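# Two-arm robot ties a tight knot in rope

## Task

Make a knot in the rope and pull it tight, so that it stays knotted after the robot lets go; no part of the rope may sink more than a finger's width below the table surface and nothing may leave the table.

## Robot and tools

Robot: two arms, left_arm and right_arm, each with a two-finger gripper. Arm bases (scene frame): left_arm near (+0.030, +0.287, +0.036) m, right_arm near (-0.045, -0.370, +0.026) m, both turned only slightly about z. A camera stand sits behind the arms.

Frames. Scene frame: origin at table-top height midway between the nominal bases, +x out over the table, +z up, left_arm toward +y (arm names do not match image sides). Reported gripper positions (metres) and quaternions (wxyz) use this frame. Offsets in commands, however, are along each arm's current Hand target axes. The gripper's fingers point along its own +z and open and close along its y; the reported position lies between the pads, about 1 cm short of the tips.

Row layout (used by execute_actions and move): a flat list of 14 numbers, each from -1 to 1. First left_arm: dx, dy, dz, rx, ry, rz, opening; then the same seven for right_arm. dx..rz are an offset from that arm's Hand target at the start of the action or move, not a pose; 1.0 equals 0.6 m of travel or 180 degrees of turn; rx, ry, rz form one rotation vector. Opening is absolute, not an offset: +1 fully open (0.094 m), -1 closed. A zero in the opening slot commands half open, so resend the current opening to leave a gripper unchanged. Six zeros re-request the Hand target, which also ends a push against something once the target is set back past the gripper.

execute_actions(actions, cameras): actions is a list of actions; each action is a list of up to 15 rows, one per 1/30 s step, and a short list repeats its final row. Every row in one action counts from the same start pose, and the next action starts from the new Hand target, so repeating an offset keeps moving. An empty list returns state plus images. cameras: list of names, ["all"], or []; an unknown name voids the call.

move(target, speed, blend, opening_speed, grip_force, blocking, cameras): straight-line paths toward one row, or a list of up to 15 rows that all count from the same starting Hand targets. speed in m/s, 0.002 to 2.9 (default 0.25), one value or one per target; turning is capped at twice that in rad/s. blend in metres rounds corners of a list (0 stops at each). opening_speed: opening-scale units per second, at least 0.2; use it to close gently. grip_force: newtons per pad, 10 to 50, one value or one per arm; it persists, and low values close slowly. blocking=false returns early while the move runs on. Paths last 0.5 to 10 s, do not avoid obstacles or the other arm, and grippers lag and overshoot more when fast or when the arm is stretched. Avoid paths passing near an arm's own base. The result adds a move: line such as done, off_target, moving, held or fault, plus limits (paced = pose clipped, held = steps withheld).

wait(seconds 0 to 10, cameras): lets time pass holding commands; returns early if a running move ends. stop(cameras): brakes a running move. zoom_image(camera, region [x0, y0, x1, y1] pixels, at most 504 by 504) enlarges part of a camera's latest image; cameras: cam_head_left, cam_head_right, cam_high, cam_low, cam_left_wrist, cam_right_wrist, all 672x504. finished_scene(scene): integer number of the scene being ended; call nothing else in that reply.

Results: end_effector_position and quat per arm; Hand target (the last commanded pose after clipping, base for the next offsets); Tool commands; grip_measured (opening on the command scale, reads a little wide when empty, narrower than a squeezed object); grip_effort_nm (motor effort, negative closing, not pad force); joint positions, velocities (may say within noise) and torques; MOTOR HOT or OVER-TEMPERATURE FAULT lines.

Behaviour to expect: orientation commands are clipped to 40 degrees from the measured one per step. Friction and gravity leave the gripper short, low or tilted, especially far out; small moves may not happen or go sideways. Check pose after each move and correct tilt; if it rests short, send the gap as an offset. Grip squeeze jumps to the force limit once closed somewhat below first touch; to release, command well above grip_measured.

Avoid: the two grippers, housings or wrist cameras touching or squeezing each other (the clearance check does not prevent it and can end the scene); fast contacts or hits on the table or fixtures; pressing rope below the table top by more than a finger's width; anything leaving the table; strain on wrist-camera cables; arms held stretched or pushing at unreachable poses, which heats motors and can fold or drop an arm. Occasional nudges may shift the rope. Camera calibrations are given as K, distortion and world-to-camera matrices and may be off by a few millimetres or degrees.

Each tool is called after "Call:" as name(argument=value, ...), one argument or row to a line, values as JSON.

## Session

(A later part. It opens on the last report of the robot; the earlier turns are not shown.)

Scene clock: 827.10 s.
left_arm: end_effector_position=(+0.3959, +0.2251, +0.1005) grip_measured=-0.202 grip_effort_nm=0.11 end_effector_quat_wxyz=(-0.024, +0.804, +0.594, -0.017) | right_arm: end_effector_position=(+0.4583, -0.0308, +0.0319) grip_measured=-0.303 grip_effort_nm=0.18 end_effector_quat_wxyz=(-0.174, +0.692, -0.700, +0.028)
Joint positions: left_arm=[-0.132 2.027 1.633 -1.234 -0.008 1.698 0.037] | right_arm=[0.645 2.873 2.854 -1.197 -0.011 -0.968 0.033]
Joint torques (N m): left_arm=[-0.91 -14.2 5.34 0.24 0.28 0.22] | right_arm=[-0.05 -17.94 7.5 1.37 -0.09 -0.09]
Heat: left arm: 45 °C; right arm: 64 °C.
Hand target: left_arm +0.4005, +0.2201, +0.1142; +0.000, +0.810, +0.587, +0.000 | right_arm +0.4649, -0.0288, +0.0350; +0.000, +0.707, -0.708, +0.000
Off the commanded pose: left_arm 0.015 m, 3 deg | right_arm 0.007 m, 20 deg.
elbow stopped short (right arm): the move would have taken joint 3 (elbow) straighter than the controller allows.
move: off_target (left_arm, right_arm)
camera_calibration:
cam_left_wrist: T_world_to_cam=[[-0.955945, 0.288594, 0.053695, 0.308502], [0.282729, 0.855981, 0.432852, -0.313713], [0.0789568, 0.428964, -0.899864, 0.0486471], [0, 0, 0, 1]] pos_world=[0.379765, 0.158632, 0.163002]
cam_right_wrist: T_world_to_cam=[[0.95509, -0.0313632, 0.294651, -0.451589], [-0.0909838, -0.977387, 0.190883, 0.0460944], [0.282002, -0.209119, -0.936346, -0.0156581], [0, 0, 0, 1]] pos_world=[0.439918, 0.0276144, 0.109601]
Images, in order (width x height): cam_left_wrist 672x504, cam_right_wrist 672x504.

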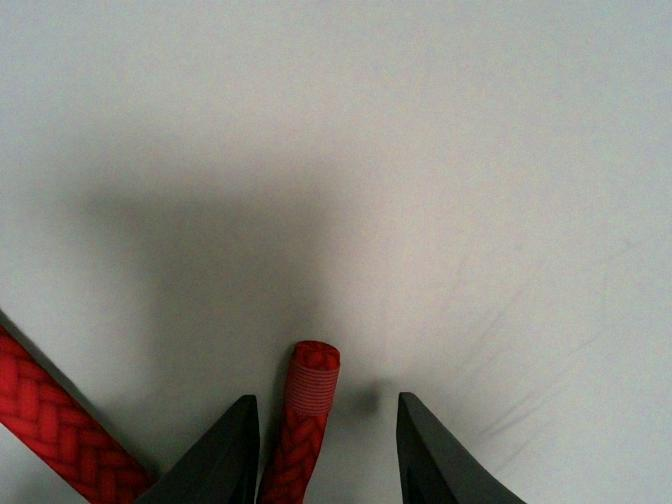

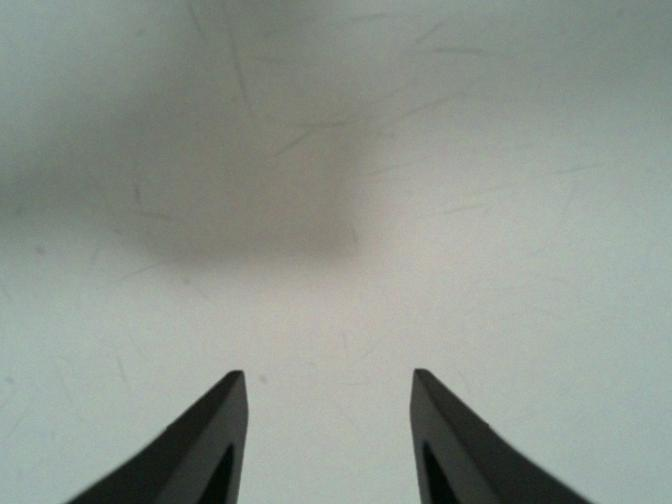

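Call:
move(
  target=[
    [0,0,0,0,0,0,-0.2,0,0.01,0.02,0,0,0,-0.3],
    [0,0,0,0,0,0,-0.2,0,0.01,0.02,0,0,0,-1],
    [0,0,0,0,0,0,-0.2,0.102,0,-0.025,0,0,0.444,-1],
    [0,0,0,0,0,0,-0.2,0.21,0.116,-0.025,0,0,0.916,-1],
    [0,0,0,0,0,0,-0.2,0.21,0.116,0.02,0,0,0.916,-1],
    [0,0,0,0,0,0,-0.2,0.21,0.116,0.02,0,0,0.916,-0.3],
    [0,0,0,0,0,0,-0.2,0.21,0.116,-0.15,0,0,0.916,-0.3],
  ],
  speed=0.25,
  blend=[0,0,0.02,0.01,0,0,0],
  cameras=["cam_high","cam_left_wrist","cam_right_wrist"],
)

Call:
zoom_image(
  camera="cam_high",
  region=[250, 180, 410, 300],
)

Scene clock: 881.07 s.
left_arm: end_effector_position=(+0.3959, +0.2251, +0.1005) grip_measured=-0.202 grip_effort_nm=0.11 end_effector_quat_wxyz=(-0.024, +0.804, +0.594, -0.017) | right_arm: end_effector_position=(+0.3964, -0.1505, +0.1127) grip_measured=-0.303 grip_effort_nm=0.18 end_effector_quat_wxyz=(+0.014, +0.602, +0.798, +0.026)
Joint positions: left_arm=[-0.132 2.027 1.633 -1.234 -0.008 1.698 0.037] | right_arm=[0.517 2.525 2.558 -1.546 0.002 1.756 0.033]
Joint torques (N m): left_arm=[-0.9 -14.17 5.31 0.25 0.26 0.23] | right_arm=[-0.44 -18.29 6.38 0.23 -0.08 0.11]
Heat: left arm: 47 °C; right arm: 82 °C. Fold the right arm in close to its base, or ease its load, before you think long.
Hand target: left_arm +0.4005, +0.2201, +0.1142; +0.000, +0.810, +0.587, +0.000 | right_arm +0.3951, -0.1545, +0.1250; +0.000, +0.608, +0.794, +0.000
Off the commanded pose: left_arm 0.015 m, 3 deg | right_arm 0.013 m, 3 deg.
MOTOR HOT: joint 2 (shoulder) of the right arm reports 82 °C; the controller's stop level is 90 °C. To cool a motor, set the load down, stop pushing, or move to a pose that needs little force.
elbow stopped short (right arm): the move would have taken joint 3 (elbow) straighter than the controller allows.
joint sent to its limit (right arm) — joint 4 (wrist pitch), lower limit. The joint targets are off in orientation, not in position.
move: off_target (left_arm, right_arm); target 2's new opening was sent with right_arm's hand 0.009 m and 20 deg from that target; target 6's new opening was sent with right_arm's hand 0.013 m and 4 deg from that target
camera_calibration:
cam_left_wrist: T_world_to_cam=[[-0.955945, 0.288594, 0.053695, 0.308502], [0.282729, 0.855981, 0.432852, -0.313713], [0.0789568, 0.428964, -0.899864, 0.0486471], [0, 0, 0, 1]] pos_world=[0.379765, 0.158632, 0.163002]
cam_right_wrist: T_world_to_cam=[[-0.957548, -0.284762, -0.0448537, 0.338225], [-0.277617, 0.869009, 0.409576, 0.235314], [-0.0776536, 0.404641, -0.911173, 0.284456], [0, 0, 0, 1]] pos_world=[0.411283, -0.223279, 0.17798]
Images, in order (width x height): cam_high 672x504, cam_left_wrist 672x504, cam_right_wrist 672x504.

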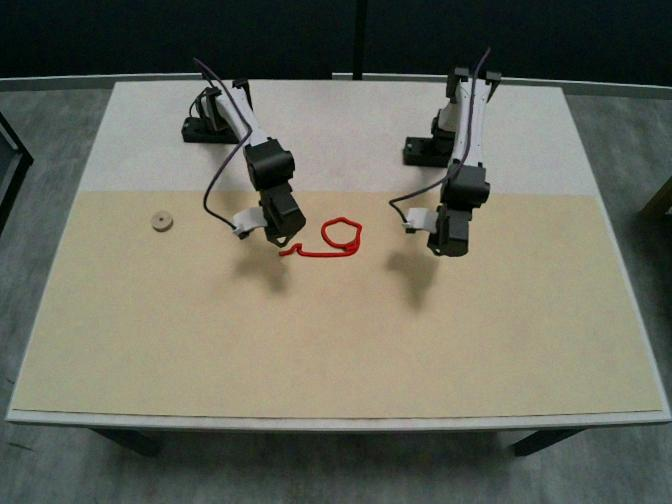

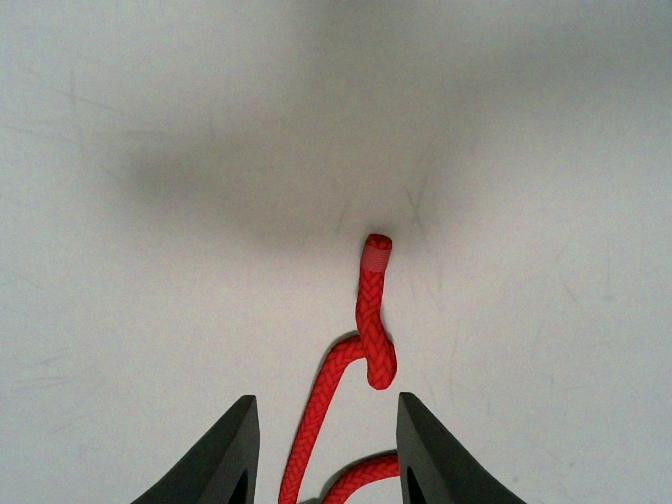

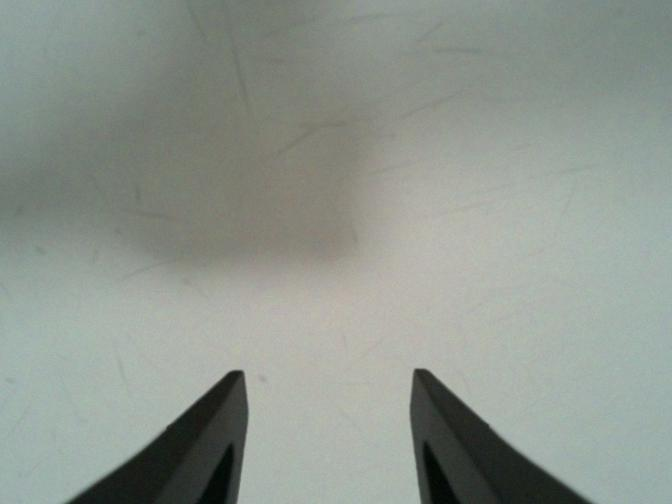

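Scaled by 3.150 from the camera's 672x504 image, which has a finer 960x720 frame.

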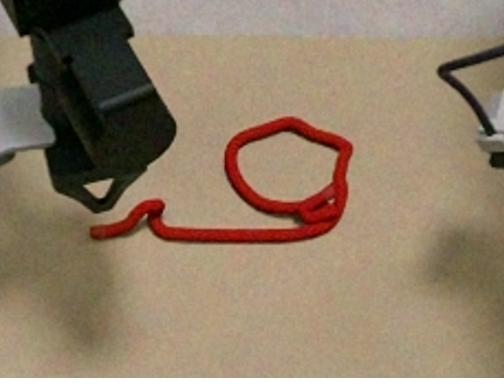

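Call:
move(
  target=[-0.324,0.027,0.02,0,0,-0.278,-0.2,-0.132,-0.44,-0.1,0,0,0,-0.3],
  speed=0.35,
  cameras=["cam_right_wrist"],
)

Call:
wait(
  seconds=0,
  cameras=["cam_left_wrist"],
)

Scene clock: 906.43 s.
left_arm: end_effector_position=(+0.3519, +0.0338, +0.0976) grip_measured=-0.202 grip_effort_nm=0.11 end_effector_quat_wxyz=(-0.005, +0.490, +0.872, +0.003) | right_arm: end_effector_position=(+0.1673, -0.2956, +0.1862) grip_measured=-0.303 grip_effort_nm=0.18 end_effector_quat_wxyz=(+0.007, +0.608, +0.794, +0.008)
Joint positions: left_arm=[-0.628 2.136 1.789 -1.234 -0.004 0.357 0.037] | right_arm=[0.394 1.379 1.281 -1.452 0.002 1.647 0.033]
Joint torques (N m): left_arm=[-0.27 -10.41 8.72 0.15 0.19 0.01] | right_arm=[-0.55 -6.05 5.04 0.16 -0.09 -0.07]
Heat: left arm: 47 °C; right arm: 81 °C. Fold the right arm in close to its base, or ease its load, before you think long.
Hand target: left_arm +0.3554, +0.0304, +0.1024; +0.000, +0.485, +0.874, +0.000 | right_arm +0.1607, -0.2996, +0.1852; +0.000, +0.608, +0.794, +0.000
Off the commanded pose: left_arm 0.007 m, 1 deg | right_arm 0.008 m, 1 deg.
MOTOR HOT: still on. Joint 2 (shoulder) of the right arm reports 81 °C.
move: done
camera_calibration:
cam_right_wrist: T_world_to_cam=[[-0.962355, -0.271673, -0.00817043, 0.0786686], [-0.25192, 0.880292, 0.402022, 0.268129], [-0.102026, 0.388946, -0.915594, 0.392589], [0, 0, 0, 1]] pos_world=[0.183308, -0.367355, 0.252301]
Images, in order (width x height): cam_right_wrist 672x504.

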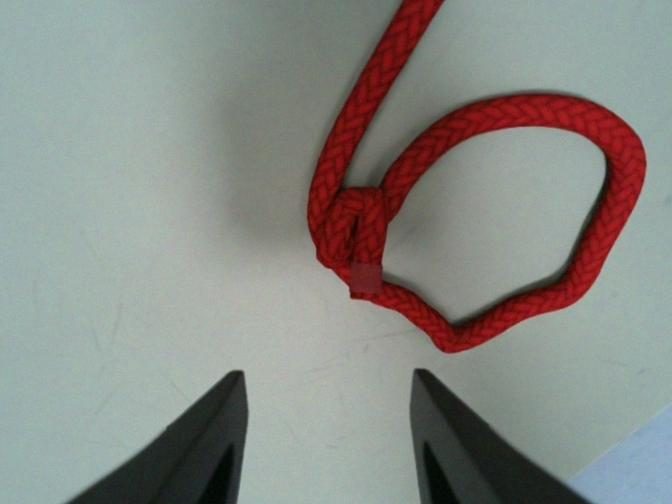

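Scene clock: 906.43 s.
left_arm: end_effector_position=(+0.3519, +0.0338, +0.0976) grip_measured=-0.202 grip_effort_nm=0.11 end_effector_quat_wxyz=(-0.005, +0.490, +0.872, +0.003) | right_arm: end_effector_position=(+0.1673, -0.2956, +0.1862) grip_measured=-0.303 grip_effort_nm=0.18 end_effector_quat_wxyz=(+0.007, +0.608, +0.794, +0.008)
Joint positions: left_arm=[-0.628 2.136 1.789 -1.234 -0.004 0.357 0.037] | right_arm=[0.394 1.379 1.281 -1.452 0.002 1.647 0.033]
Joint torques (N m): left_arm=[-0.27 -10.41 8.72 0.15 0.19 0.01] | right_arm=[-0.55 -6.05 5.04 0.16 -0.09 -0.07]
Heat: left arm: 47 °C; right arm: 81 °C. Fold the right arm in close to its base, or ease its load, before you think long.
Hand target: left_arm +0.3554, +0.0304, +0.1024; +0.000, +0.485, +0.874, +0.000 | right_arm +0.1607, -0.2996, +0.1852; +0.000, +0.608, +0.794, +0.000
Tool commands: left_gripper/opening=-0.2 right_gripper/opening=-0.3
Off the commanded pose: left_arm 0.007 m, 1 deg | right_arm 0.008 m, 1 deg.
MOTOR HOT: still on. Joint 2 (shoulder) of the right arm reports 81 °C.
camera_calibration:
cam_left_wrist: T_world_to_cam=[[-0.851722, -0.523976, -0.00433353, 0.318282], [-0.471522, 0.762799, 0.442499, 0.131321], [-0.228553, 0.378929, -0.896759, 0.241108], [0, 0, 0, 1]] pos_world=[0.388115, -0.0247616, 0.159486]
Images, in order (width x height): cam_left_wrist 672x504.

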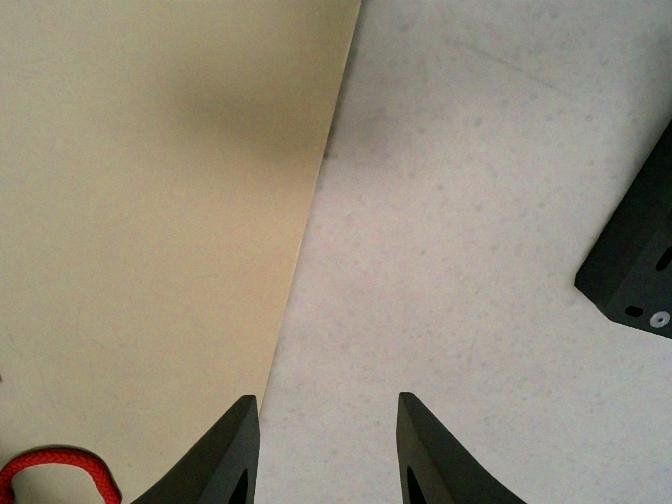

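Call:
move(
  target=[
    [0.028,-0.018,0.06,0,0,0,-0.3,0,0,0,0,0,0,-0.3],
    [0.028,-0.018,0.124,0,0,0,-0.3,0,0,0,0,0,0,-0.3],
    [0.028,-0.018,0.124,0,0,0,-1,0,0,0,0,0,0,-0.3],
    [0.028,-0.018,0.05,0,0,0,-1,0,0,0,0,0,0,-0.3],
  ],
  speed=0.15,
  blend=[0.01,0,0,0],
  cameras=["cam_right_wrist"],
)

Scene clock: 927.63 s.
left_arm: end_effector_position=(+0.3322, +0.0473, +0.0514) grip_measured=-0.994 grip_effort_nm=-0.34 end_effector_quat_wxyz=(-0.026, +0.486, +0.873, +0.006) | right_arm: end_effector_position=(+0.1673, -0.2956, +0.1862) grip_measured=-0.303 grip_effort_nm=0.18 end_effector_quat_wxyz=(+0.007, +0.608, +0.794, +0.008)
Joint positions: left_arm=[-0.632 2.122 1.578 -1.08 -0.004 0.345 0] | right_arm=[0.394 1.379 1.281 -1.452 0.002 1.647 0.033]
Joint torques (N m): left_arm=[-0.95 -14.48 8.08 0.06 0.21 0.02] | right_arm=[-0.58 -6.06 5.05 0.17 -0.08 -0.08]
Heat: left arm: 48 °C; right arm: 66 °C.
Hand target: left_arm +0.3374, +0.0389, +0.0723; +0.000, +0.485, +0.874, +0.000 | right_arm +0.1607, -0.2996, +0.1852; +0.000, +0.608, +0.794, +0.000
Off the commanded pose: left_arm 0.023 m, 3 deg | right_arm 0.008 m, 1 deg.
MOTOR HOT: cleared for the motors of the right arm.
move: off_target (left_arm)
camera_calibration:
cam_right_wrist: T_world_to_cam=[[-0.962355, -0.271673, -0.00817043, 0.0786686], [-0.25192, 0.880292, 0.402022, 0.268129], [-0.102026, 0.388946, -0.915594, 0.392589], [0, 0, 0, 1]] pos_world=[0.183308, -0.367355, 0.252301]
Images, in order (width x height): cam_right_wrist 672x504.

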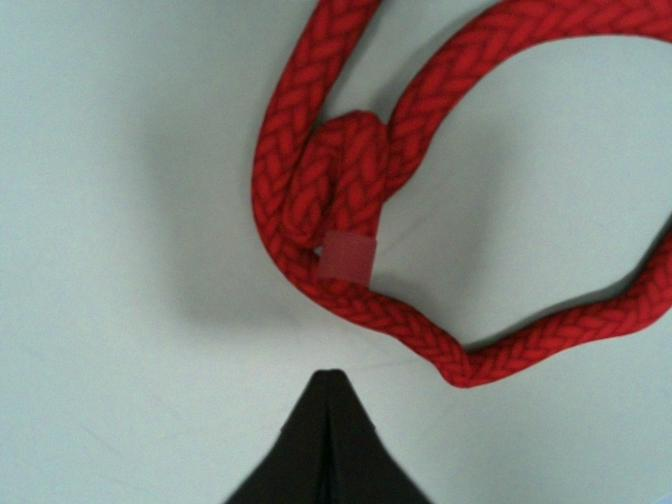

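Call:
move(
  target=[
    [-0.033,-0.004,0.0,0,0,0,-0.4,0,0,0,0,0,0,-0.3],
    [-0.033,-0.004,0.078,0,0,0,-0.4,0,0,0,0,0,0,-0.3],
    [-0.033,-0.004,0.078,0,0,0,-1,0,0,0,0,0,0,-0.3],
    [-0.033,-0.004,0.0,0,0,0,-1,0,0,0,0,0,0,-0.3],
  ],
  speed=0.15,
  blend=0,
  cameras=["cam_right_wrist"],
)

Scene clock: 943.73 s.
left_arm: end_effector_position=(+0.3411, +0.0300, +0.0494) grip_measured=-0.872 grip_effort_nm=-1.03 end_effector_quat_wxyz=(-0.027, +0.485, +0.874, +0.009) | right_arm: end_effector_position=(+0.1673, -0.2956, +0.1862) grip_measured=-0.303 grip_effort_nm=0.18 end_effector_quat_wxyz=(+0.007, +0.608, +0.794, +0.008)
Joint positions: left_arm=[-0.653 2.195 1.687 -1.119 -0.007 0.322 0.006] | right_arm=[0.394 1.379 1.281 -1.452 0.002 1.647 0.033]
Joint torques (N m): left_arm=[-0.92 -15.32 8.21 0.04 0.24 0.03] | right_arm=[-0.58 -6.05 5.04 0.17 -0.08 -0.08]
Heat: left arm: 48 °C; right arm: 60 °C.
Hand target: left_arm +0.3459, +0.0208, +0.0724; +0.000, +0.485, +0.874, +0.000 | right_arm +0.1607, -0.2996, +0.1852; +0.000, +0.608, +0.794, +0.000
Off the commanded pose: left_arm 0.025 m, 3 deg | right_arm 0.008 m, 1 deg.
move: off_target (left_arm); target 3's new opening was sent with left_arm's hand 0.011 m and 2 deg from that target
camera_calibration:
cam_right_wrist: T_world_to_cam=[[-0.962355, -0.271673, -0.00817043, 0.0786686], [-0.25192, 0.880292, 0.402022, 0.268129], [-0.102026, 0.388946, -0.915594, 0.392589], [0, 0, 0, 1]] pos_world=[0.183308, -0.367355, 0.252301]
Images, in order (width x height): cam_right_wrist 672x504.

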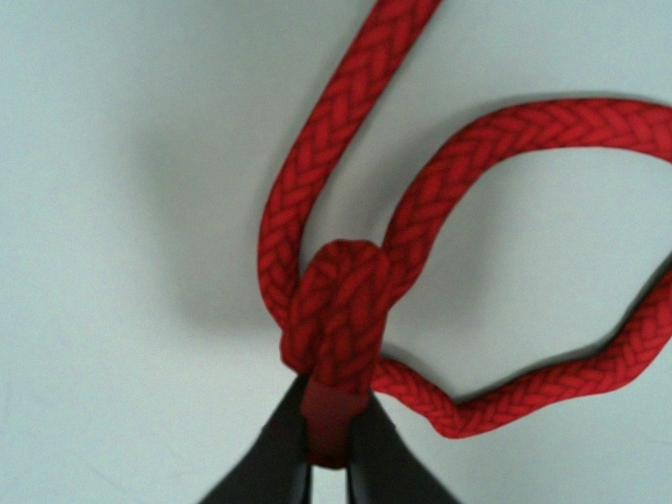

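Call:
move(
  target=[
    [0,0,-0.06,0,0,0,-1,0,0,0,0,0,0,-0.3],
    [-0.136,-0.097,-0.045,0,0,0.1,-1,0,0,0,0,0,0,-0.3],
    [-0.216,0.079,-0.045,0,0,0.3,-1,0,0,0,0,0,0,-0.3],
    [-0.13,0.145,-0.045,0,0,0.4,-1,0,0,0,0,0,0,-0.3],
    [-0.13,0.145,0.07,0,0,0.4,-1,0,0,0,0,0,0,-0.3],
    [-0.13,0.145,0.07,0,0,0.4,-0.3,0,0,0,0,0,0,-0.3],
    [-0.13,0.145,-0.12,0,0,0.4,-0.3,0,0,0,0,0,0,-0.3],
    [0.223,0.208,-0.15,0,0,0.2,-0.3,0,0,0,0,0,0,-0.3],
  ],
  speed=0.25,
  blend=[0.01,0.02,0.02,0.01,0,0,0.02,0],
  cameras=["cam_high"],
)

Call:
zoom_image(
  camera="cam_high",
  region=[250, 180, 410, 300],
)

Scene clock: 966.17 s.
left_arm: end_effector_position=(+0.3778, +0.2032, +0.1517) grip_measured=-0.302 grip_effort_nm=0.11 end_effector_quat_wxyz=(-0.023, +0.733, +0.679, -0.011) | right_arm: end_effector_position=(+0.1673, -0.2956, +0.1862) grip_measured=-0.303 grip_effort_nm=0.18 end_effector_quat_wxyz=(+0.007, +0.608, +0.794, +0.008)
Joint positions: left_arm=[-0.2 1.953 1.732 -1.401 -0.007 1.409 0.033] | right_arm=[0.394 1.379 1.281 -1.452 0.002 1.647 0.033]
Joint torques (N m): left_arm=[-0.58 -12.88 5.34 0.26 0.26 0.04] | right_arm=[-0.57 -6.02 5.07 0.17 -0.08 -0.08]
Heat: left arm: 50 °C; right arm: 55 °C.
Hand target: left_arm +0.3810, +0.2005, +0.1624; +0.000, +0.732, +0.682, +0.000 | right_arm +0.1607, -0.2996, +0.1852; +0.000, +0.608, +0.794, +0.000
Off the commanded pose: left_arm 0.011 m, 3 deg | right_arm 0.008 m, 1 deg.
elbow stopped short (left arm): the move would have taken joint 3 (elbow) straighter than the controller allows.
move: off_target (left_arm)
Images, in order (width x height): cam_high 672x504.

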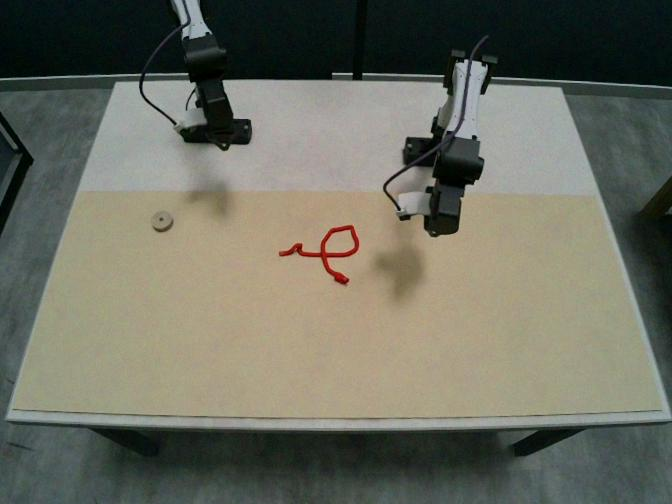

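Scaled by 3.150 from the camera's 672x504 image, which has a finer 960x720 frame.

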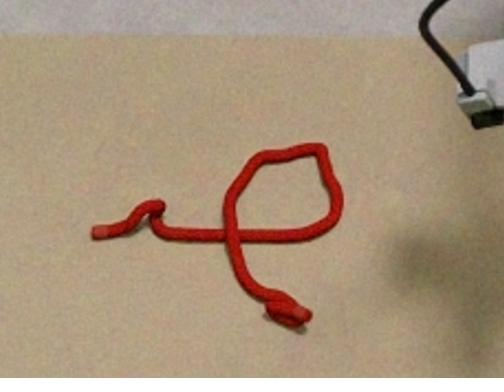

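Call:
move(
  target=[
    [0,0,0,0,0,0,-0.3,0.159,0.4225,0.2,0,0,0,-0.2],
    [0,0,0,0,0,0,-0.3,0.159,0.4225,0.275,0,0,0,-0.2],
    [0,0,0,0,0,0,-0.3,0.159,0.4225,0.275,0,0,0,-1],
    [0,0,0,0,0,0,-0.3,0.159,0.4225,0.24,0,0,0,-1],
    [0,0,0,0,0,0,-0.3,0.249,0.4466,0.24,0,0,0,-1],
    [0,0,0,0,0,0,-0.3,0.249,0.4466,0.275,0,0,0,-1],
    [0,0,0,0,0,0,-0.3,0.249,0.4466,0.275,0,0,0,-0.3],
    [0,0,0,0,0,0,-0.3,0.249,0.4466,0.12,0,0,0,-0.3],
  ],
  speed=0.3,
  blend=[0.02,0,0,0,0,0,0,0],
  cameras=["cam_high","cam_left_wrist"],
)

Call:
zoom_image(
  camera="cam_high",
  region=[250, 180, 410, 300],
)

Scene clock: 1002.40 s.
left_arm: end_effector_position=(+0.3780, +0.2032, +0.1517) grip_measured=-0.302 grip_effort_nm=0.11 end_effector_quat_wxyz=(-0.023, +0.733, +0.679, -0.011) | right_arm: end_effector_position=(+0.3824, -0.0828, +0.0970) grip_measured=-0.303 grip_effort_nm=0.18 end_effector_quat_wxyz=(+0.015, +0.603, +0.796, +0.045)
Joint positions: left_arm=[-0.2 1.953 1.732 -1.4 -0.007 1.409 0.033] | right_arm=[0.647 2.637 2.706 -1.546 0 1.889 0.033]
Joint torques (N m): left_arm=[-0.55 -12.92 5.35 0.28 0.26 0.04] | right_arm=[-0.16 -19.77 6.02 0.28 -0.07 0.1]
Heat: left arm: 49 °C; right arm: 54 °C.
Hand target: left_arm +0.3811, +0.2005, +0.1624; +0.000, +0.732, +0.682, +0.000 | right_arm +0.3806, -0.0858, +0.1130; +0.000, +0.608, +0.794, +0.000
Off the commanded pose: left_arm 0.011 m, 3 deg | right_arm 0.016 m, 6 deg.
joint sent to its limit (right arm) — joint 4 (wrist pitch), lower limit. The joint targets are off in orientation, not in position.
move: off_target (left_arm, right_arm)
camera_calibration:
cam_left_wrist: T_world_to_cam=[[-0.996435, 0.0718028, 0.0442977, 0.355787], [0.0840363, 0.891202, 0.445754, -0.246056], [-0.00747182, 0.447888, -0.894059, 0.133459], [0, 0, 0, 1]] pos_world=[0.376193, 0.133964, 0.21324]
Images, in order (width x height): cam_high 672x504, cam_left_wrist 672x504.

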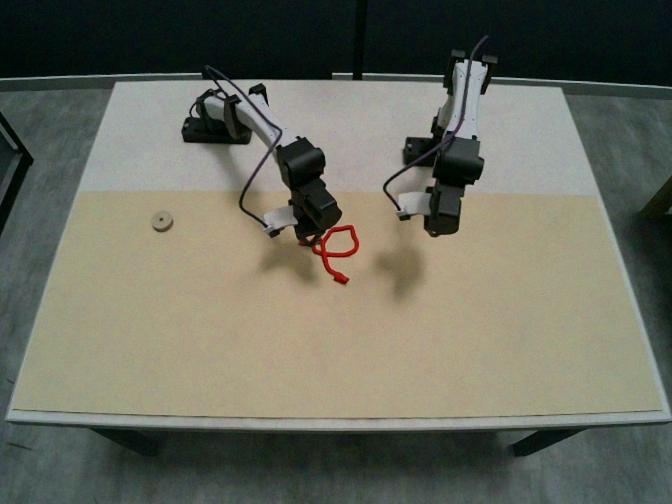

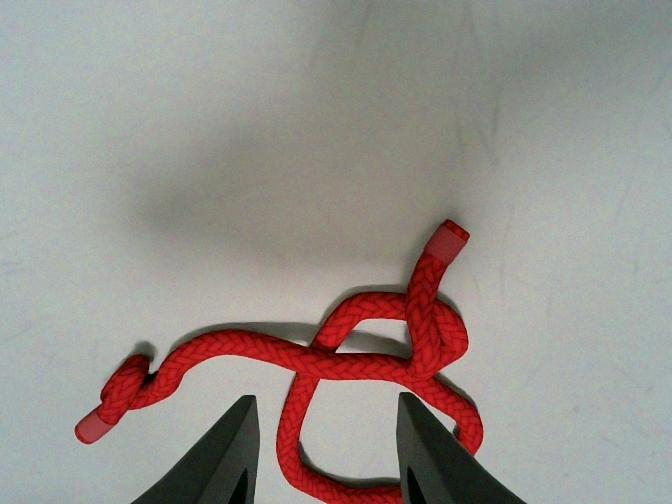

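Scaled by 3.150 from the camera's 672x504 image, which has a finer 960x720 frame.

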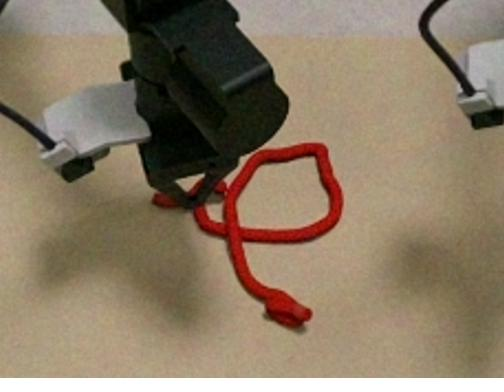

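Call:
move(
  target=[
    [0,0,0,0,0,0,-0.3,0.028,-0.066,0.05,0,0,0.055,-0.3],
    [0,0,0,0,0,0,-0.3,0.028,-0.066,0.152,0,0,0.055,-0.3],
    [0,0,0,0,0,0,-0.3,0.028,-0.066,0.152,0,0,0.055,-1],
    [0,0,0,0,0,0,-0.3,0.028,-0.066,0.09,0,0,0.055,-1],
    [0,0,0,0,0,0,-0.3,-0.057,-0.027,0.09,0,0,0.055,-1],
    [0,0,0,0,0,0,-0.3,-0.057,-0.027,0.152,0,0,0.055,-1],
    [0,0,0,0,0,0,-0.3,-0.057,-0.027,0.152,0,0,0.055,-0.3],
    [0,0,0,0,0,0,-0.3,-0.057,-0.027,-0.05,0,0,0.055,-0.3],
  ],
  speed=0.25,
  blend=[0.01,0,0,0.01,0.01,0,0,0],
  cameras=["cam_left_wrist"],
)

Call:
wait(
  seconds=0,
  cameras=["cam_right_wrist","cam_high"],
)

Call:
zoom_image(
  camera="cam_high",
  region=[250, 180, 410, 300],
)

Scene clock: 1036.03 s.
left_arm: end_effector_position=(+0.3780, +0.2032, +0.1517) grip_measured=-0.302 grip_effort_nm=0.11 end_effector_quat_wxyz=(-0.023, +0.733, +0.679, -0.011) | right_arm: end_effector_position=(+0.3776, -0.1224, +0.1279) grip_measured=-0.303 grip_effort_nm=0.18 end_effector_quat_wxyz=(+0.009, +0.678, +0.734, +0.040)
Joint positions: left_arm=[-0.2 1.953 1.732 -1.4 -0.007 1.409 0.033] | right_arm=[0.583 2.479 2.535 -1.545 -0.005 2.02 0.033]
Joint torques (N m): left_arm=[-0.54 -12.96 5.29 0.28 0.25 0.04] | right_arm=[0.46 -18.44 6.45 0.23 -0.02 -0.07]
Heat: left arm: 49 °C; right arm: 72 °C.
Hand target: left_arm +0.3811, +0.2005, +0.1624; +0.000, +0.732, +0.682, +0.000 | right_arm +0.3740, -0.1230, +0.1430; +0.000, +0.675, +0.738, +0.000
Off the commanded pose: left_arm 0.011 m, 3 deg | right_arm 0.016 m, 5 deg.
joint sent to its limit (right arm) — joint 4 (wrist pitch), lower limit. The joint targets are off in orientation, not in position.
move: off_target (left_arm, right_arm); target 3's new opening was sent with right_arm's hand 0.013 m and 5 deg from that target
camera_calibration:
cam_left_wrist: T_world_to_cam=[[-0.996435, 0.0718028, 0.0442977, 0.355787], [0.0840363, 0.891202, 0.445754, -0.246056], [-0.00747182, 0.447888, -0.894059, 0.133459], [0, 0, 0, 1]] pos_world=[0.376193, 0.133964, 0.21324]
Images, in order (width x height): cam_left_wrist 672x504.

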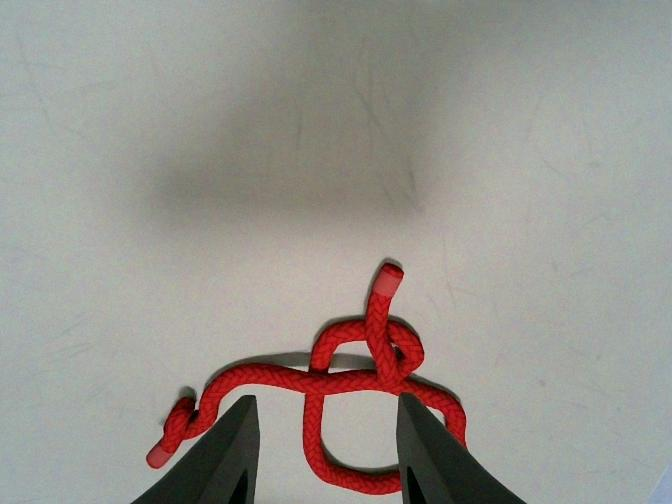

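Scene clock: 1036.03 s.
left_arm: end_effector_position=(+0.3780, +0.2032, +0.1517) grip_measured=-0.302 grip_effort_nm=0.11 end_effector_quat_wxyz=(-0.023, +0.733, +0.679, -0.011) | right_arm: end_effector_position=(+0.3776, -0.1224, +0.1279) grip_measured=-0.303 grip_effort_nm=0.18 end_effector_quat_wxyz=(+0.009, +0.678, +0.734, +0.040)
Joint positions: left_arm=[-0.2 1.953 1.732 -1.4 -0.007 1.409 0.033] | right_arm=[0.583 2.479 2.535 -1.545 -0.005 2.02 0.033]
Joint torques (N m): left_arm=[-0.54 -12.96 5.29 0.28 0.25 0.04] | right_arm=[0.46 -18.44 6.45 0.23 -0.02 -0.07]
Heat: left arm: 49 °C; right arm: 72 °C.
Hand target: left_arm +0.3811, +0.2005, +0.1624; +0.000, +0.732, +0.682, +0.000 | right_arm +0.3740, -0.1230, +0.1430; +0.000, +0.675, +0.738, +0.000
Tool commands: left_gripper/opening=-0.3 right_gripper/opening=-0.3
Off the commanded pose: left_arm 0.011 m, 3 deg | right_arm 0.016 m, 5 deg.
camera_calibration:
cam_right_wrist: T_world_to_cam=[[-0.994298, -0.0895517, -0.0578988, 0.368365], [-0.1059, 0.893002, 0.437417, 0.134017], [0.0125323, 0.441054, -0.897393, 0.254145], [0, 0, 0, 1]] pos_world=[0.377272, -0.198781, 0.190775]
Images, in order (width x height): cam_high 672x504, cam_right_wrist 672x504.

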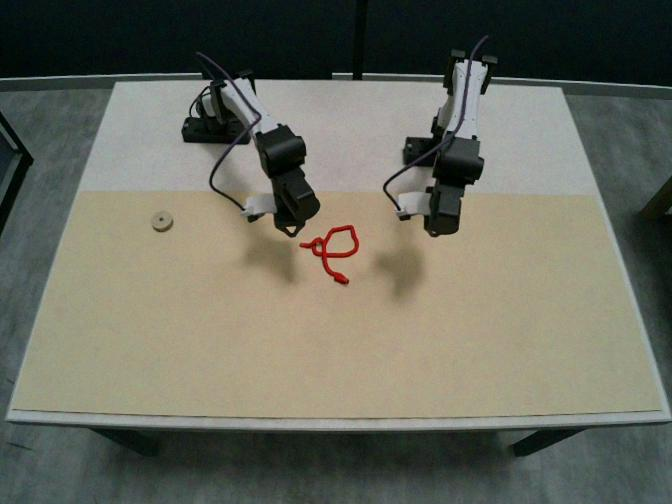

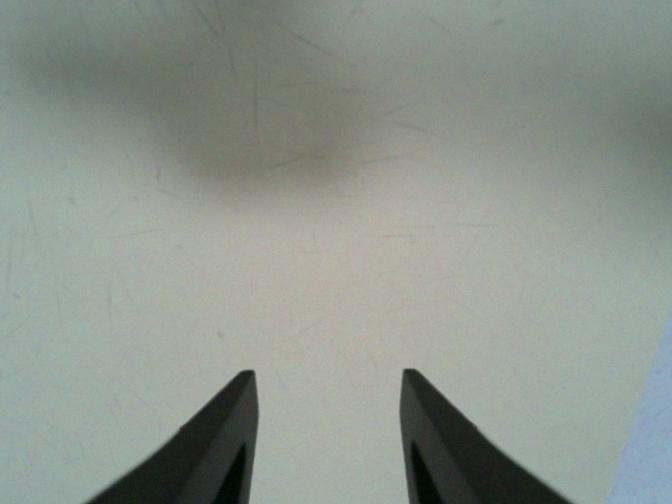

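Scaled by 3.150 from the camera's 672x504 image, which has a finer 960x720 frame.

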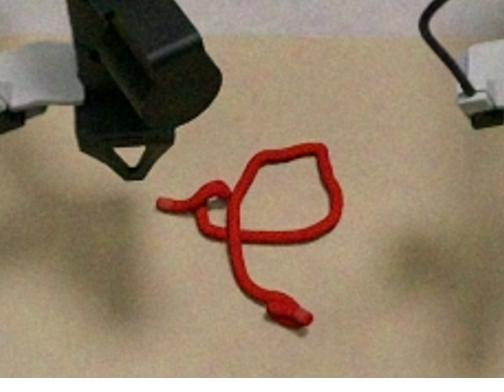

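Call:
move(
  target=[
    [0,0,0,0,0,0,-0.3,0.055,-0.034,0.1,0,0,0.05,-0.3],
    [0,0,0,0,0,0,-0.3,0.055,-0.034,0.202,0,0,0.05,-0.3],
    [0,0,0,0,0,0,-0.3,0.055,-0.034,0.202,0,0,0.05,-1],
    [0,0,0,0,0,0,-0.3,0.045,-0.025,0.1,0,0,0.03,-1],
    [0,0,0,0,0,0,-0.3,-0.03,0.018,0.14,0,0,0,-1],
    [0,0,0,0,0,0,-0.3,-0.03,0.018,0.202,0,0,0,-1],
    [0,0,0,0,0,0,-0.3,-0.03,0.018,0.202,0,0,0,-0.3],
    [0,0,0,0,0,0,-0.3,-0.03,0.018,0,0,0,0,-0.3],
    [0,0,0,0,0,0,-0.3,0.25,0,-0.03,0,0,0,-0.3],
  ],
  speed=0.25,
  blend=[0.01,0,0,0.01,0.01,0,0,0.02,0],
  cameras=["cam_left_wrist","cam_high","cam_right_wrist"],
)

Call:
zoom_image(
  camera="cam_high",
  region=[250, 180, 410, 300],
)

Scene clock: 1071.57 s.
left_arm: end_effector_position=(+0.3780, +0.2032, +0.1517) grip_measured=-0.302 grip_effort_nm=0.11 end_effector_quat_wxyz=(-0.023, +0.733, +0.679, -0.011) | right_arm: end_effector_position=(+0.3546, +0.0218, +0.1636) grip_measured=-0.303 grip_effort_nm=0.18 end_effector_quat_wxyz=(+0.018, +0.596, +0.781, +0.186)
Joint positions: left_arm=[-0.2 1.953 1.732 -1.4 -0.007 1.409 0.033] | right_arm=[0.825 2.597 2.846 -1.444 -0.018 2.078 0.033]
Joint torques (N m): left_arm=[-0.49 -12.89 5.39 0.3 0.26 0.05] | right_arm=[-0.17 -14.56 7.57 1.3 -0.13 0.08]
Heat: left arm: 49 °C; right arm: 74 °C. Fold the right arm in close to its base, or ease its load, before you think long.
Hand target: left_arm +0.3811, +0.2005, +0.1624; +0.000, +0.732, +0.682, +0.000 | right_arm +0.3604, +0.0265, +0.1609; +0.000, +0.675, +0.738, +0.000
Off the commanded pose: left_arm 0.011 m, 3 deg | right_arm 0.008 m, 24 deg.
MOTOR HOT: joint 2 (shoulder) of the right arm reports 74 °C; the controller's stop level is 90 °C. To cool a motor, set the load down, stop pushing, or move to a pose that needs little force.
elbow stopped short (right arm): the move would have taken joint 3 (elbow) straighter than the controller allows.
joint sent to its limit (right arm) — joint 6 (wrist roll), upper limit. The joint targets are off in orientation, not in position.
move: off_target (left_arm, right_arm); target 3's new opening was sent with right_arm's hand 0.006 m and 10 deg from that target
camera_calibration:
cam_left_wrist: T_world_to_cam=[[-0.996435, 0.0718028, 0.0442977, 0.355787], [0.0840363, 0.891202, 0.445754, -0.246056], [-0.00747182, 0.447888, -0.894059, 0.133459], [0, 0, 0, 1]] pos_world=[0.376193, 0.133964, 0.21324]
cam_right_wrist: T_world_to_cam=[[-0.923879, -0.234802, -0.302184, 0.378707], [-0.370048, 0.749387, 0.549075, 0.0656621], [0.0975293, 0.619102, -0.779231, 0.169542], [0, 0, 0, 1]] pos_world=[0.357642, -0.0652493, 0.210498]
Images, in order (width x height): cam_high 672x504, cam_left_wrist 672x504, cam_right_wrist 672x504.

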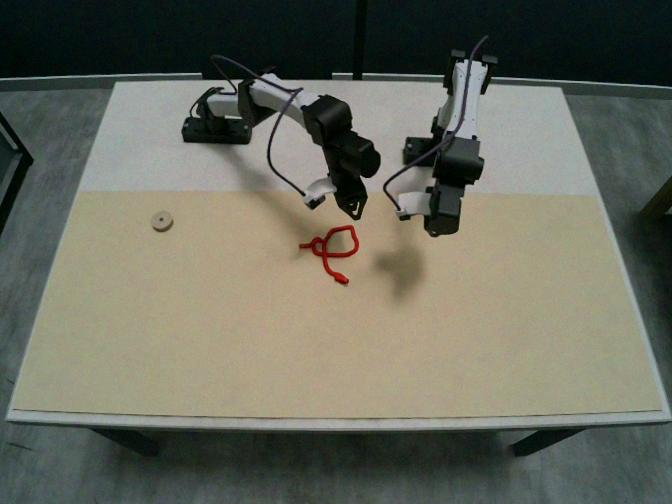

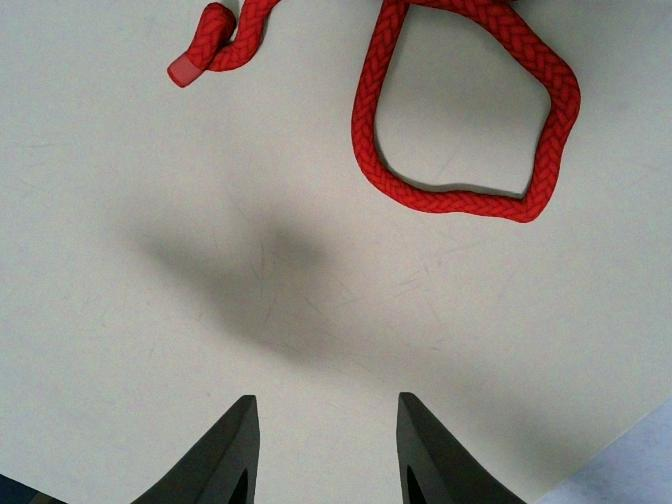

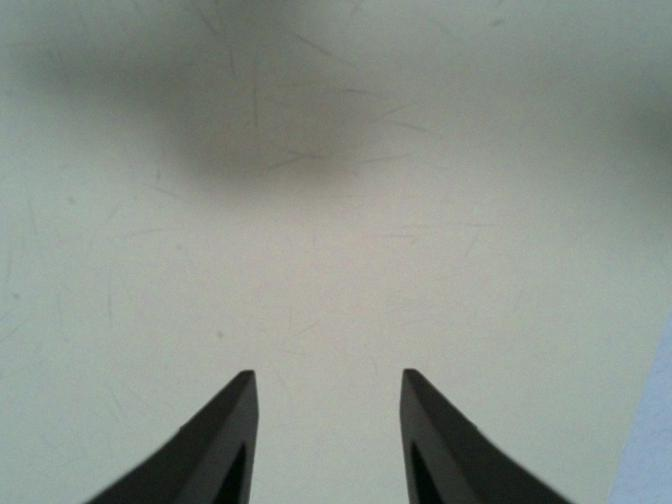

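Scaled by 3.150 from the camera's 672x504 image, which has a finer 960x720 frame.

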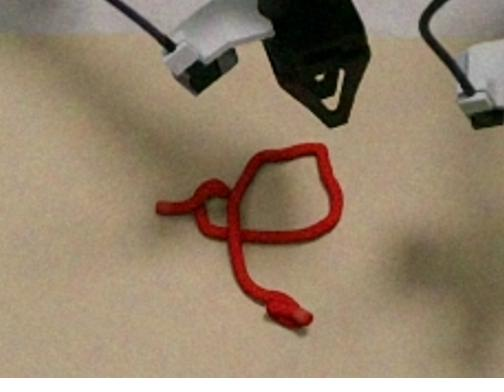

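Call:
move(
  target=[0,0,0,0,0,0,-0.3,-0.353,-0.298,0,0,0,0,-0.3],
  speed=0.4,
)

Call:
wait(
  seconds=10,
)

Scene clock: 1084.83 s.
left_arm: end_effector_position=(+0.3780, +0.2032, +0.1517) grip_measured=-0.302 grip_effort_nm=0.11 end_effector_quat_wxyz=(-0.023, +0.733, +0.679, -0.011) | right_arm: end_effector_position=(+0.1975, -0.1985, +0.1604) grip_measured=-0.303 grip_effort_nm=0.18 end_effector_quat_wxyz=(-0.008, +0.670, +0.742, -0.009)
Joint positions: left_arm=[-0.2 1.953 1.732 -1.4 -0.007 1.409 0.033] | right_arm=[0.664 1.685 1.471 -1.379 -0.012 2.078 0.033]
Joint torques (N m): left_arm=[-0.54 -12.92 5.41 0.29 0.25 0.05] | right_arm=[-0.43 -9.68 5.04 0.45 0.05 0.09]
Heat: left arm: 49 °C; right arm: 73 °C. Fold the right arm in close to its base, or ease its load, before you think long.
Hand target: left_arm +0.3811, +0.2005, +0.1624; +0.000, +0.732, +0.682, +0.000 | right_arm +0.2014, -0.2006, +0.1610; +0.000, +0.675, +0.738, -0.001
Off the commanded pose: left_arm 0.011 m, 3 deg | right_arm 0.004 m, 2 deg.
MOTOR HOT: still on. Joint 2 (shoulder) of the right arm reports 73 °C.
move: off_target (left_arm)

Scene clock: 1094.83 s.
left_arm: end_effector_position=(+0.3780, +0.2032, +0.1517) grip_measured=-0.302 grip_effort_nm=0.11 end_effector_quat_wxyz=(-0.023, +0.733, +0.679, -0.011) | right_arm: end_effector_position=(+0.1976, -0.1984, +0.1604) grip_measured=-0.303 grip_effort_nm=0.18 end_effector_quat_wxyz=(-0.008, +0.670, +0.742, -0.009)
Joint positions: left_arm=[-0.2 1.953 1.732 -1.4 -0.007 1.409 0.033] | right_arm=[0.664 1.685 1.471 -1.378 -0.012 2.078 0.033]
Joint torques (N m): left_arm=[-0.47 -12.96 5.34 0.3 0.28 0.04] | right_arm=[-0.4 -9.69 5.05 0.45 0.06 0.08]
Heat: left arm: 49 °C; right arm: 70 °C.
Hand target: left_arm +0.3811, +0.2005, +0.1624; +0.000, +0.732, +0.682, +0.000 | right_arm +0.2013, -0.2006, +0.1610; +0.000, +0.675, +0.738, -0.001
Tool commands: left_gripper/opening=-0.3 right_gripper/opening=-0.3
Off the commanded pose: left_arm 0.011 m, 3 deg | right_arm 0.004 m, 2 deg.
MOTOR HOT: cleared for the motors of the right arm.
wait: 10.00 s; at rest by 0.17 s

Call:
move(
  target=[0,0,0,0,0,0,-0.3,0.16,0.272,0.15,0,0,0,-0.2],
  speed=0.4,
  cameras=["cam_left_wrist"],
)

Scene clock: 1101.80 s.
left_arm: end_effector_position=(+0.3780, +0.2032, +0.1517) grip_measured=-0.302 grip_effort_nm=0.11 end_effector_quat_wxyz=(-0.023, +0.733, +0.679, -0.011) | right_arm: end_effector_position=(+0.3561, -0.0877, +0.0778) grip_measured=-0.203 grip_effort_nm=0.18 end_effector_quat_wxyz=(-0.003, +0.670, +0.742, +0.014)
Joint positions: left_arm=[-0.2 1.953 1.732 -1.4 -0.007 1.409 0.033] | right_arm=[0.664 2.512 2.394 -1.427 -0.012 2.079 0.037]
Joint torques (N m): left_arm=[-0.53 -12.96 5.38 0.31 0.25 0.02] | right_arm=[0.1 -13.63 7.73 0.09 0.04 0.09]
Heat: left arm: 49 °C; right arm: 68 °C.
Hand target: left_arm +0.3811, +0.2005, +0.1624; +0.000, +0.732, +0.682, +0.000 | right_arm +0.3553, -0.0903, +0.0710; +0.000, +0.675, +0.738, +0.000
Off the commanded pose: left_arm 0.011 m, 3 deg | right_arm 0.007 m, 2 deg.
joint sent to its limit (right arm) — joint 6 (wrist roll), upper limit. The joint targets still meet the commanded pose.
move: off_target (left_arm)
camera_calibration:
cam_left_wrist: T_world_to_cam=[[-0.996435, 0.0718028, 0.0442977, 0.355787], [0.0840363, 0.891202, 0.445754, -0.246056], [-0.00747182, 0.447888, -0.894059, 0.133459], [0, 0, 0, 1]] pos_world=[0.376193, 0.133964, 0.21324]
Images, in order (width x height): cam_left_wrist 672x504.

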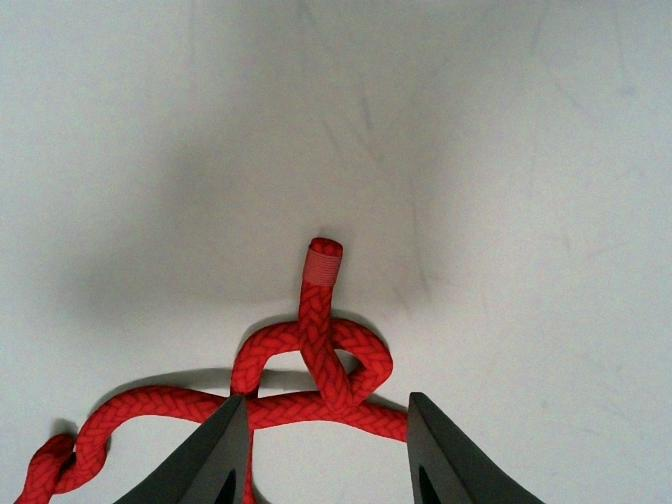

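Call:
move(
  target=[
    [0,0,0,0,0,0,-0.3,0.006,0,0.085,0,0,0,-0.2],
    [0,0,0,0,0,0,-0.3,0.006,0,0.085,0,0,0,-1],
    [0,0,0,0,0,0,-0.3,0.006,0,-0.02,0,0,0,-1],
    [0,0,0,0,0,0,-0.3,-0.087,0.043,0.0,0,0,0,-1],
    [0,0,0,0,0,0,-0.3,-0.087,0.043,0.085,0,0,0,-1],
  ],
  speed=0.25,
  blend=[0,0,0.01,0.01,0],
  cameras=["cam_high"],
)

Call:
zoom_image(
  camera="cam_high",
  region=[250, 180, 410, 300],
)

Scene clock: 1119.40 s.
left_arm: end_effector_position=(+0.3780, +0.2032, +0.1517) grip_measured=-0.302 grip_effort_nm=0.11 end_effector_quat_wxyz=(-0.023, +0.733, +0.679, -0.011) | right_arm: end_effector_position=(+0.3766, -0.1484, +0.0244) grip_measured=-0.830 grip_effort_nm=-0.99 end_effector_quat_wxyz=(-0.010, +0.680, +0.733, -0.022)
Joint positions: left_arm=[-0.2 1.953 1.732 -1.4 -0.007 1.409 0.033] | right_arm=[0.538 2.532 2.219 -1.307 -0.004 1.98 0.008]
Joint torques (N m): left_arm=[-0.51 -12.89 5.38 0.3 0.26 0.05] | right_arm=[0.84 -16.01 4.94 0.82 -0.03 -0.06]
Heat: left arm: 49 °C; right arm: 65 °C.
Hand target: left_arm +0.3811, +0.2005, +0.1624; +0.000, +0.732, +0.682, +0.000 | right_arm +0.3856, -0.1402, +0.0200; +0.000, +0.675, +0.738, -0.001
Off the commanded pose: left_arm 0.011 m, 3 deg | right_arm 0.013 m, 3 deg.
move: off_target (left_arm, right_arm)
Images, in order (width x height): cam_high 672x504.

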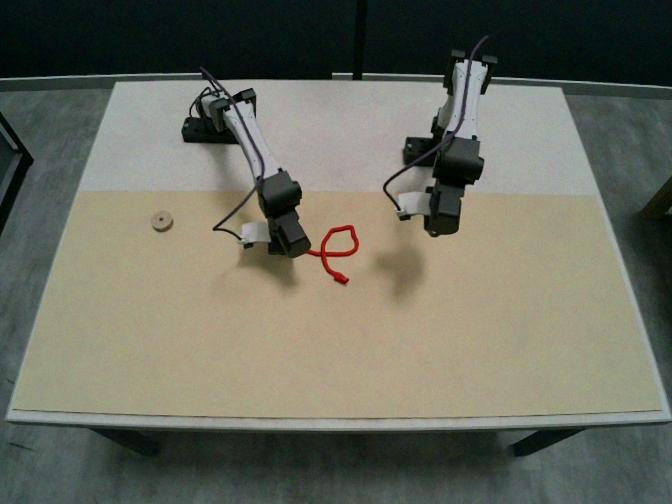

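Scaled by 3.150 from the camera's 672x504 image, which has a finer 960x720 frame.

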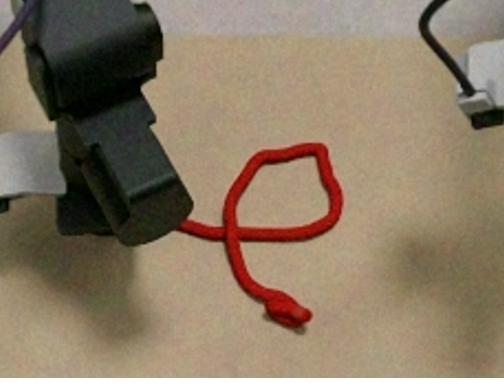

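Call:
move(
  target=[
    [0,0,0,0,0,0,-0.3,0,0,-0.015,0,0,0,-1],
    [0,0,0,0,0,0,-0.3,0.05,0.004,-0.015,0,0,0,-1],
    [0,0,0,0,0,0,-0.3,0.05,0.004,0,0,0,0,-0.3],
    [0,0,0,0,0,0,-0.3,0.05,0.004,-0.16,0,0,0,-0.3],
    [0,0,0,0,0,0,-0.3,0.18,-0.05,-0.16,0,0,-0.5,-0.3],
    [0,0,0,0,0,0,-0.3,0.269,-0.11,-0.11,0,0,-0.972,-0.3],
  ],
  speed=0.4,
  blend=[0.005,0,0,0.02,0.02,0],
  cameras=["cam_left_wrist","cam_high"],
)

Call:
zoom_image(
  camera="cam_high",
  region=[250, 180, 410, 300],
)

Scene clock: 1154.93 s.
left_arm: end_effector_position=(+0.3780, +0.2032, +0.1517) grip_measured=-0.302 grip_effort_nm=0.11 end_effector_quat_wxyz=(-0.023, +0.733, +0.679, -0.011) | right_arm: end_effector_position=(+0.3077, +0.0143, +0.0913) grip_measured=-0.303 grip_effort_nm=0.18 end_effector_quat_wxyz=(-0.053, +0.702, -0.710, -0.004)
Joint positions: left_arm=[-0.2 1.953 1.732 -1.4 -0.007 1.409 0.033] | right_arm=[0.882 2.677 2.762 -1.549 -0.004 -0.731 0.033]
Joint torques (N m): left_arm=[-0.51 -12.93 5.34 0.29 0.27 0.04] | right_arm=[0.5 -14.84 7.75 0.45 -0.13 -0.08]
Heat: left arm: 50 °C; right arm: 71 °C.
Hand target: left_arm +0.3811, +0.2005, +0.1624; +0.000, +0.732, +0.682, +0.000 | right_arm +0.3054, +0.0148, +0.0859; +0.000, +0.708, -0.706, +0.000
Off the commanded pose: left_arm 0.011 m, 3 deg | right_arm 0.006 m, 6 deg.
joint sent to its limit (right arm) — joint 4 (wrist pitch), lower limit. The joint targets are off in orientation, not in position.
move: off_target (left_arm, right_arm); blend cut to 0.0043 m at target 1; target 3's new opening was sent with right_arm's hand 0.014 m and 2 deg from that target
camera_calibration:
cam_left_wrist: T_world_to_cam=[[-0.996435, 0.0718028, 0.0442977, 0.355787], [0.0840363, 0.891202, 0.445754, -0.246056], [-0.00747182, 0.447888, -0.894059, 0.133459], [0, 0, 0, 1]] pos_world=[0.376193, 0.133964, 0.21324]
Images, in order (width x height): cam_high 672x504, cam_left_wrist 672x504.

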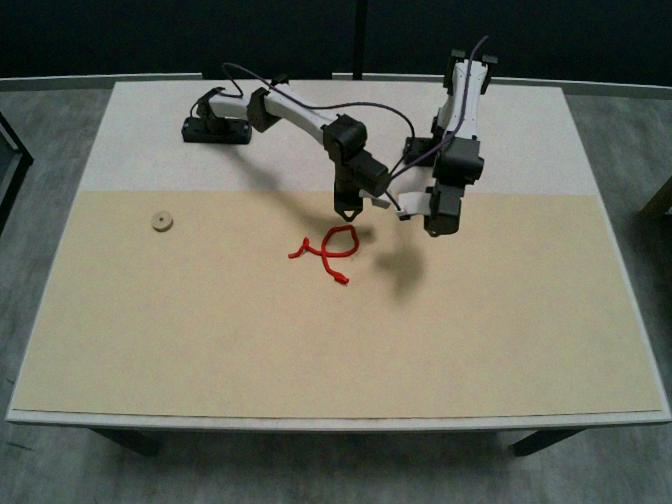

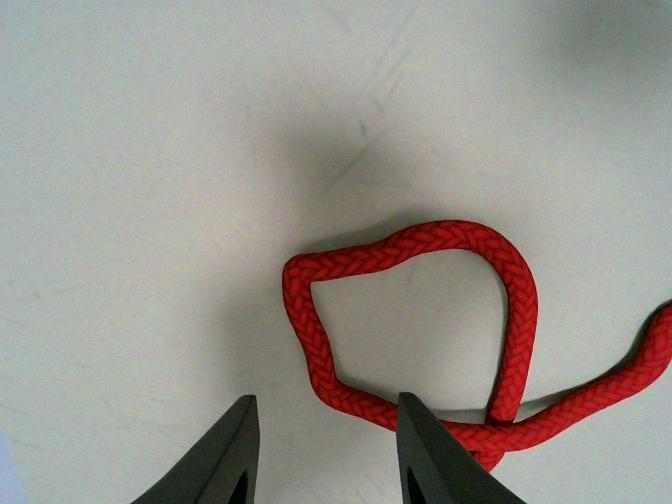

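Scaled by 3.150 from the camera's 672x504 image, which has a finer 960x720 frame.

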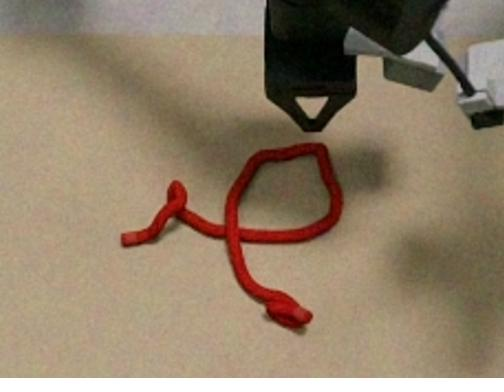

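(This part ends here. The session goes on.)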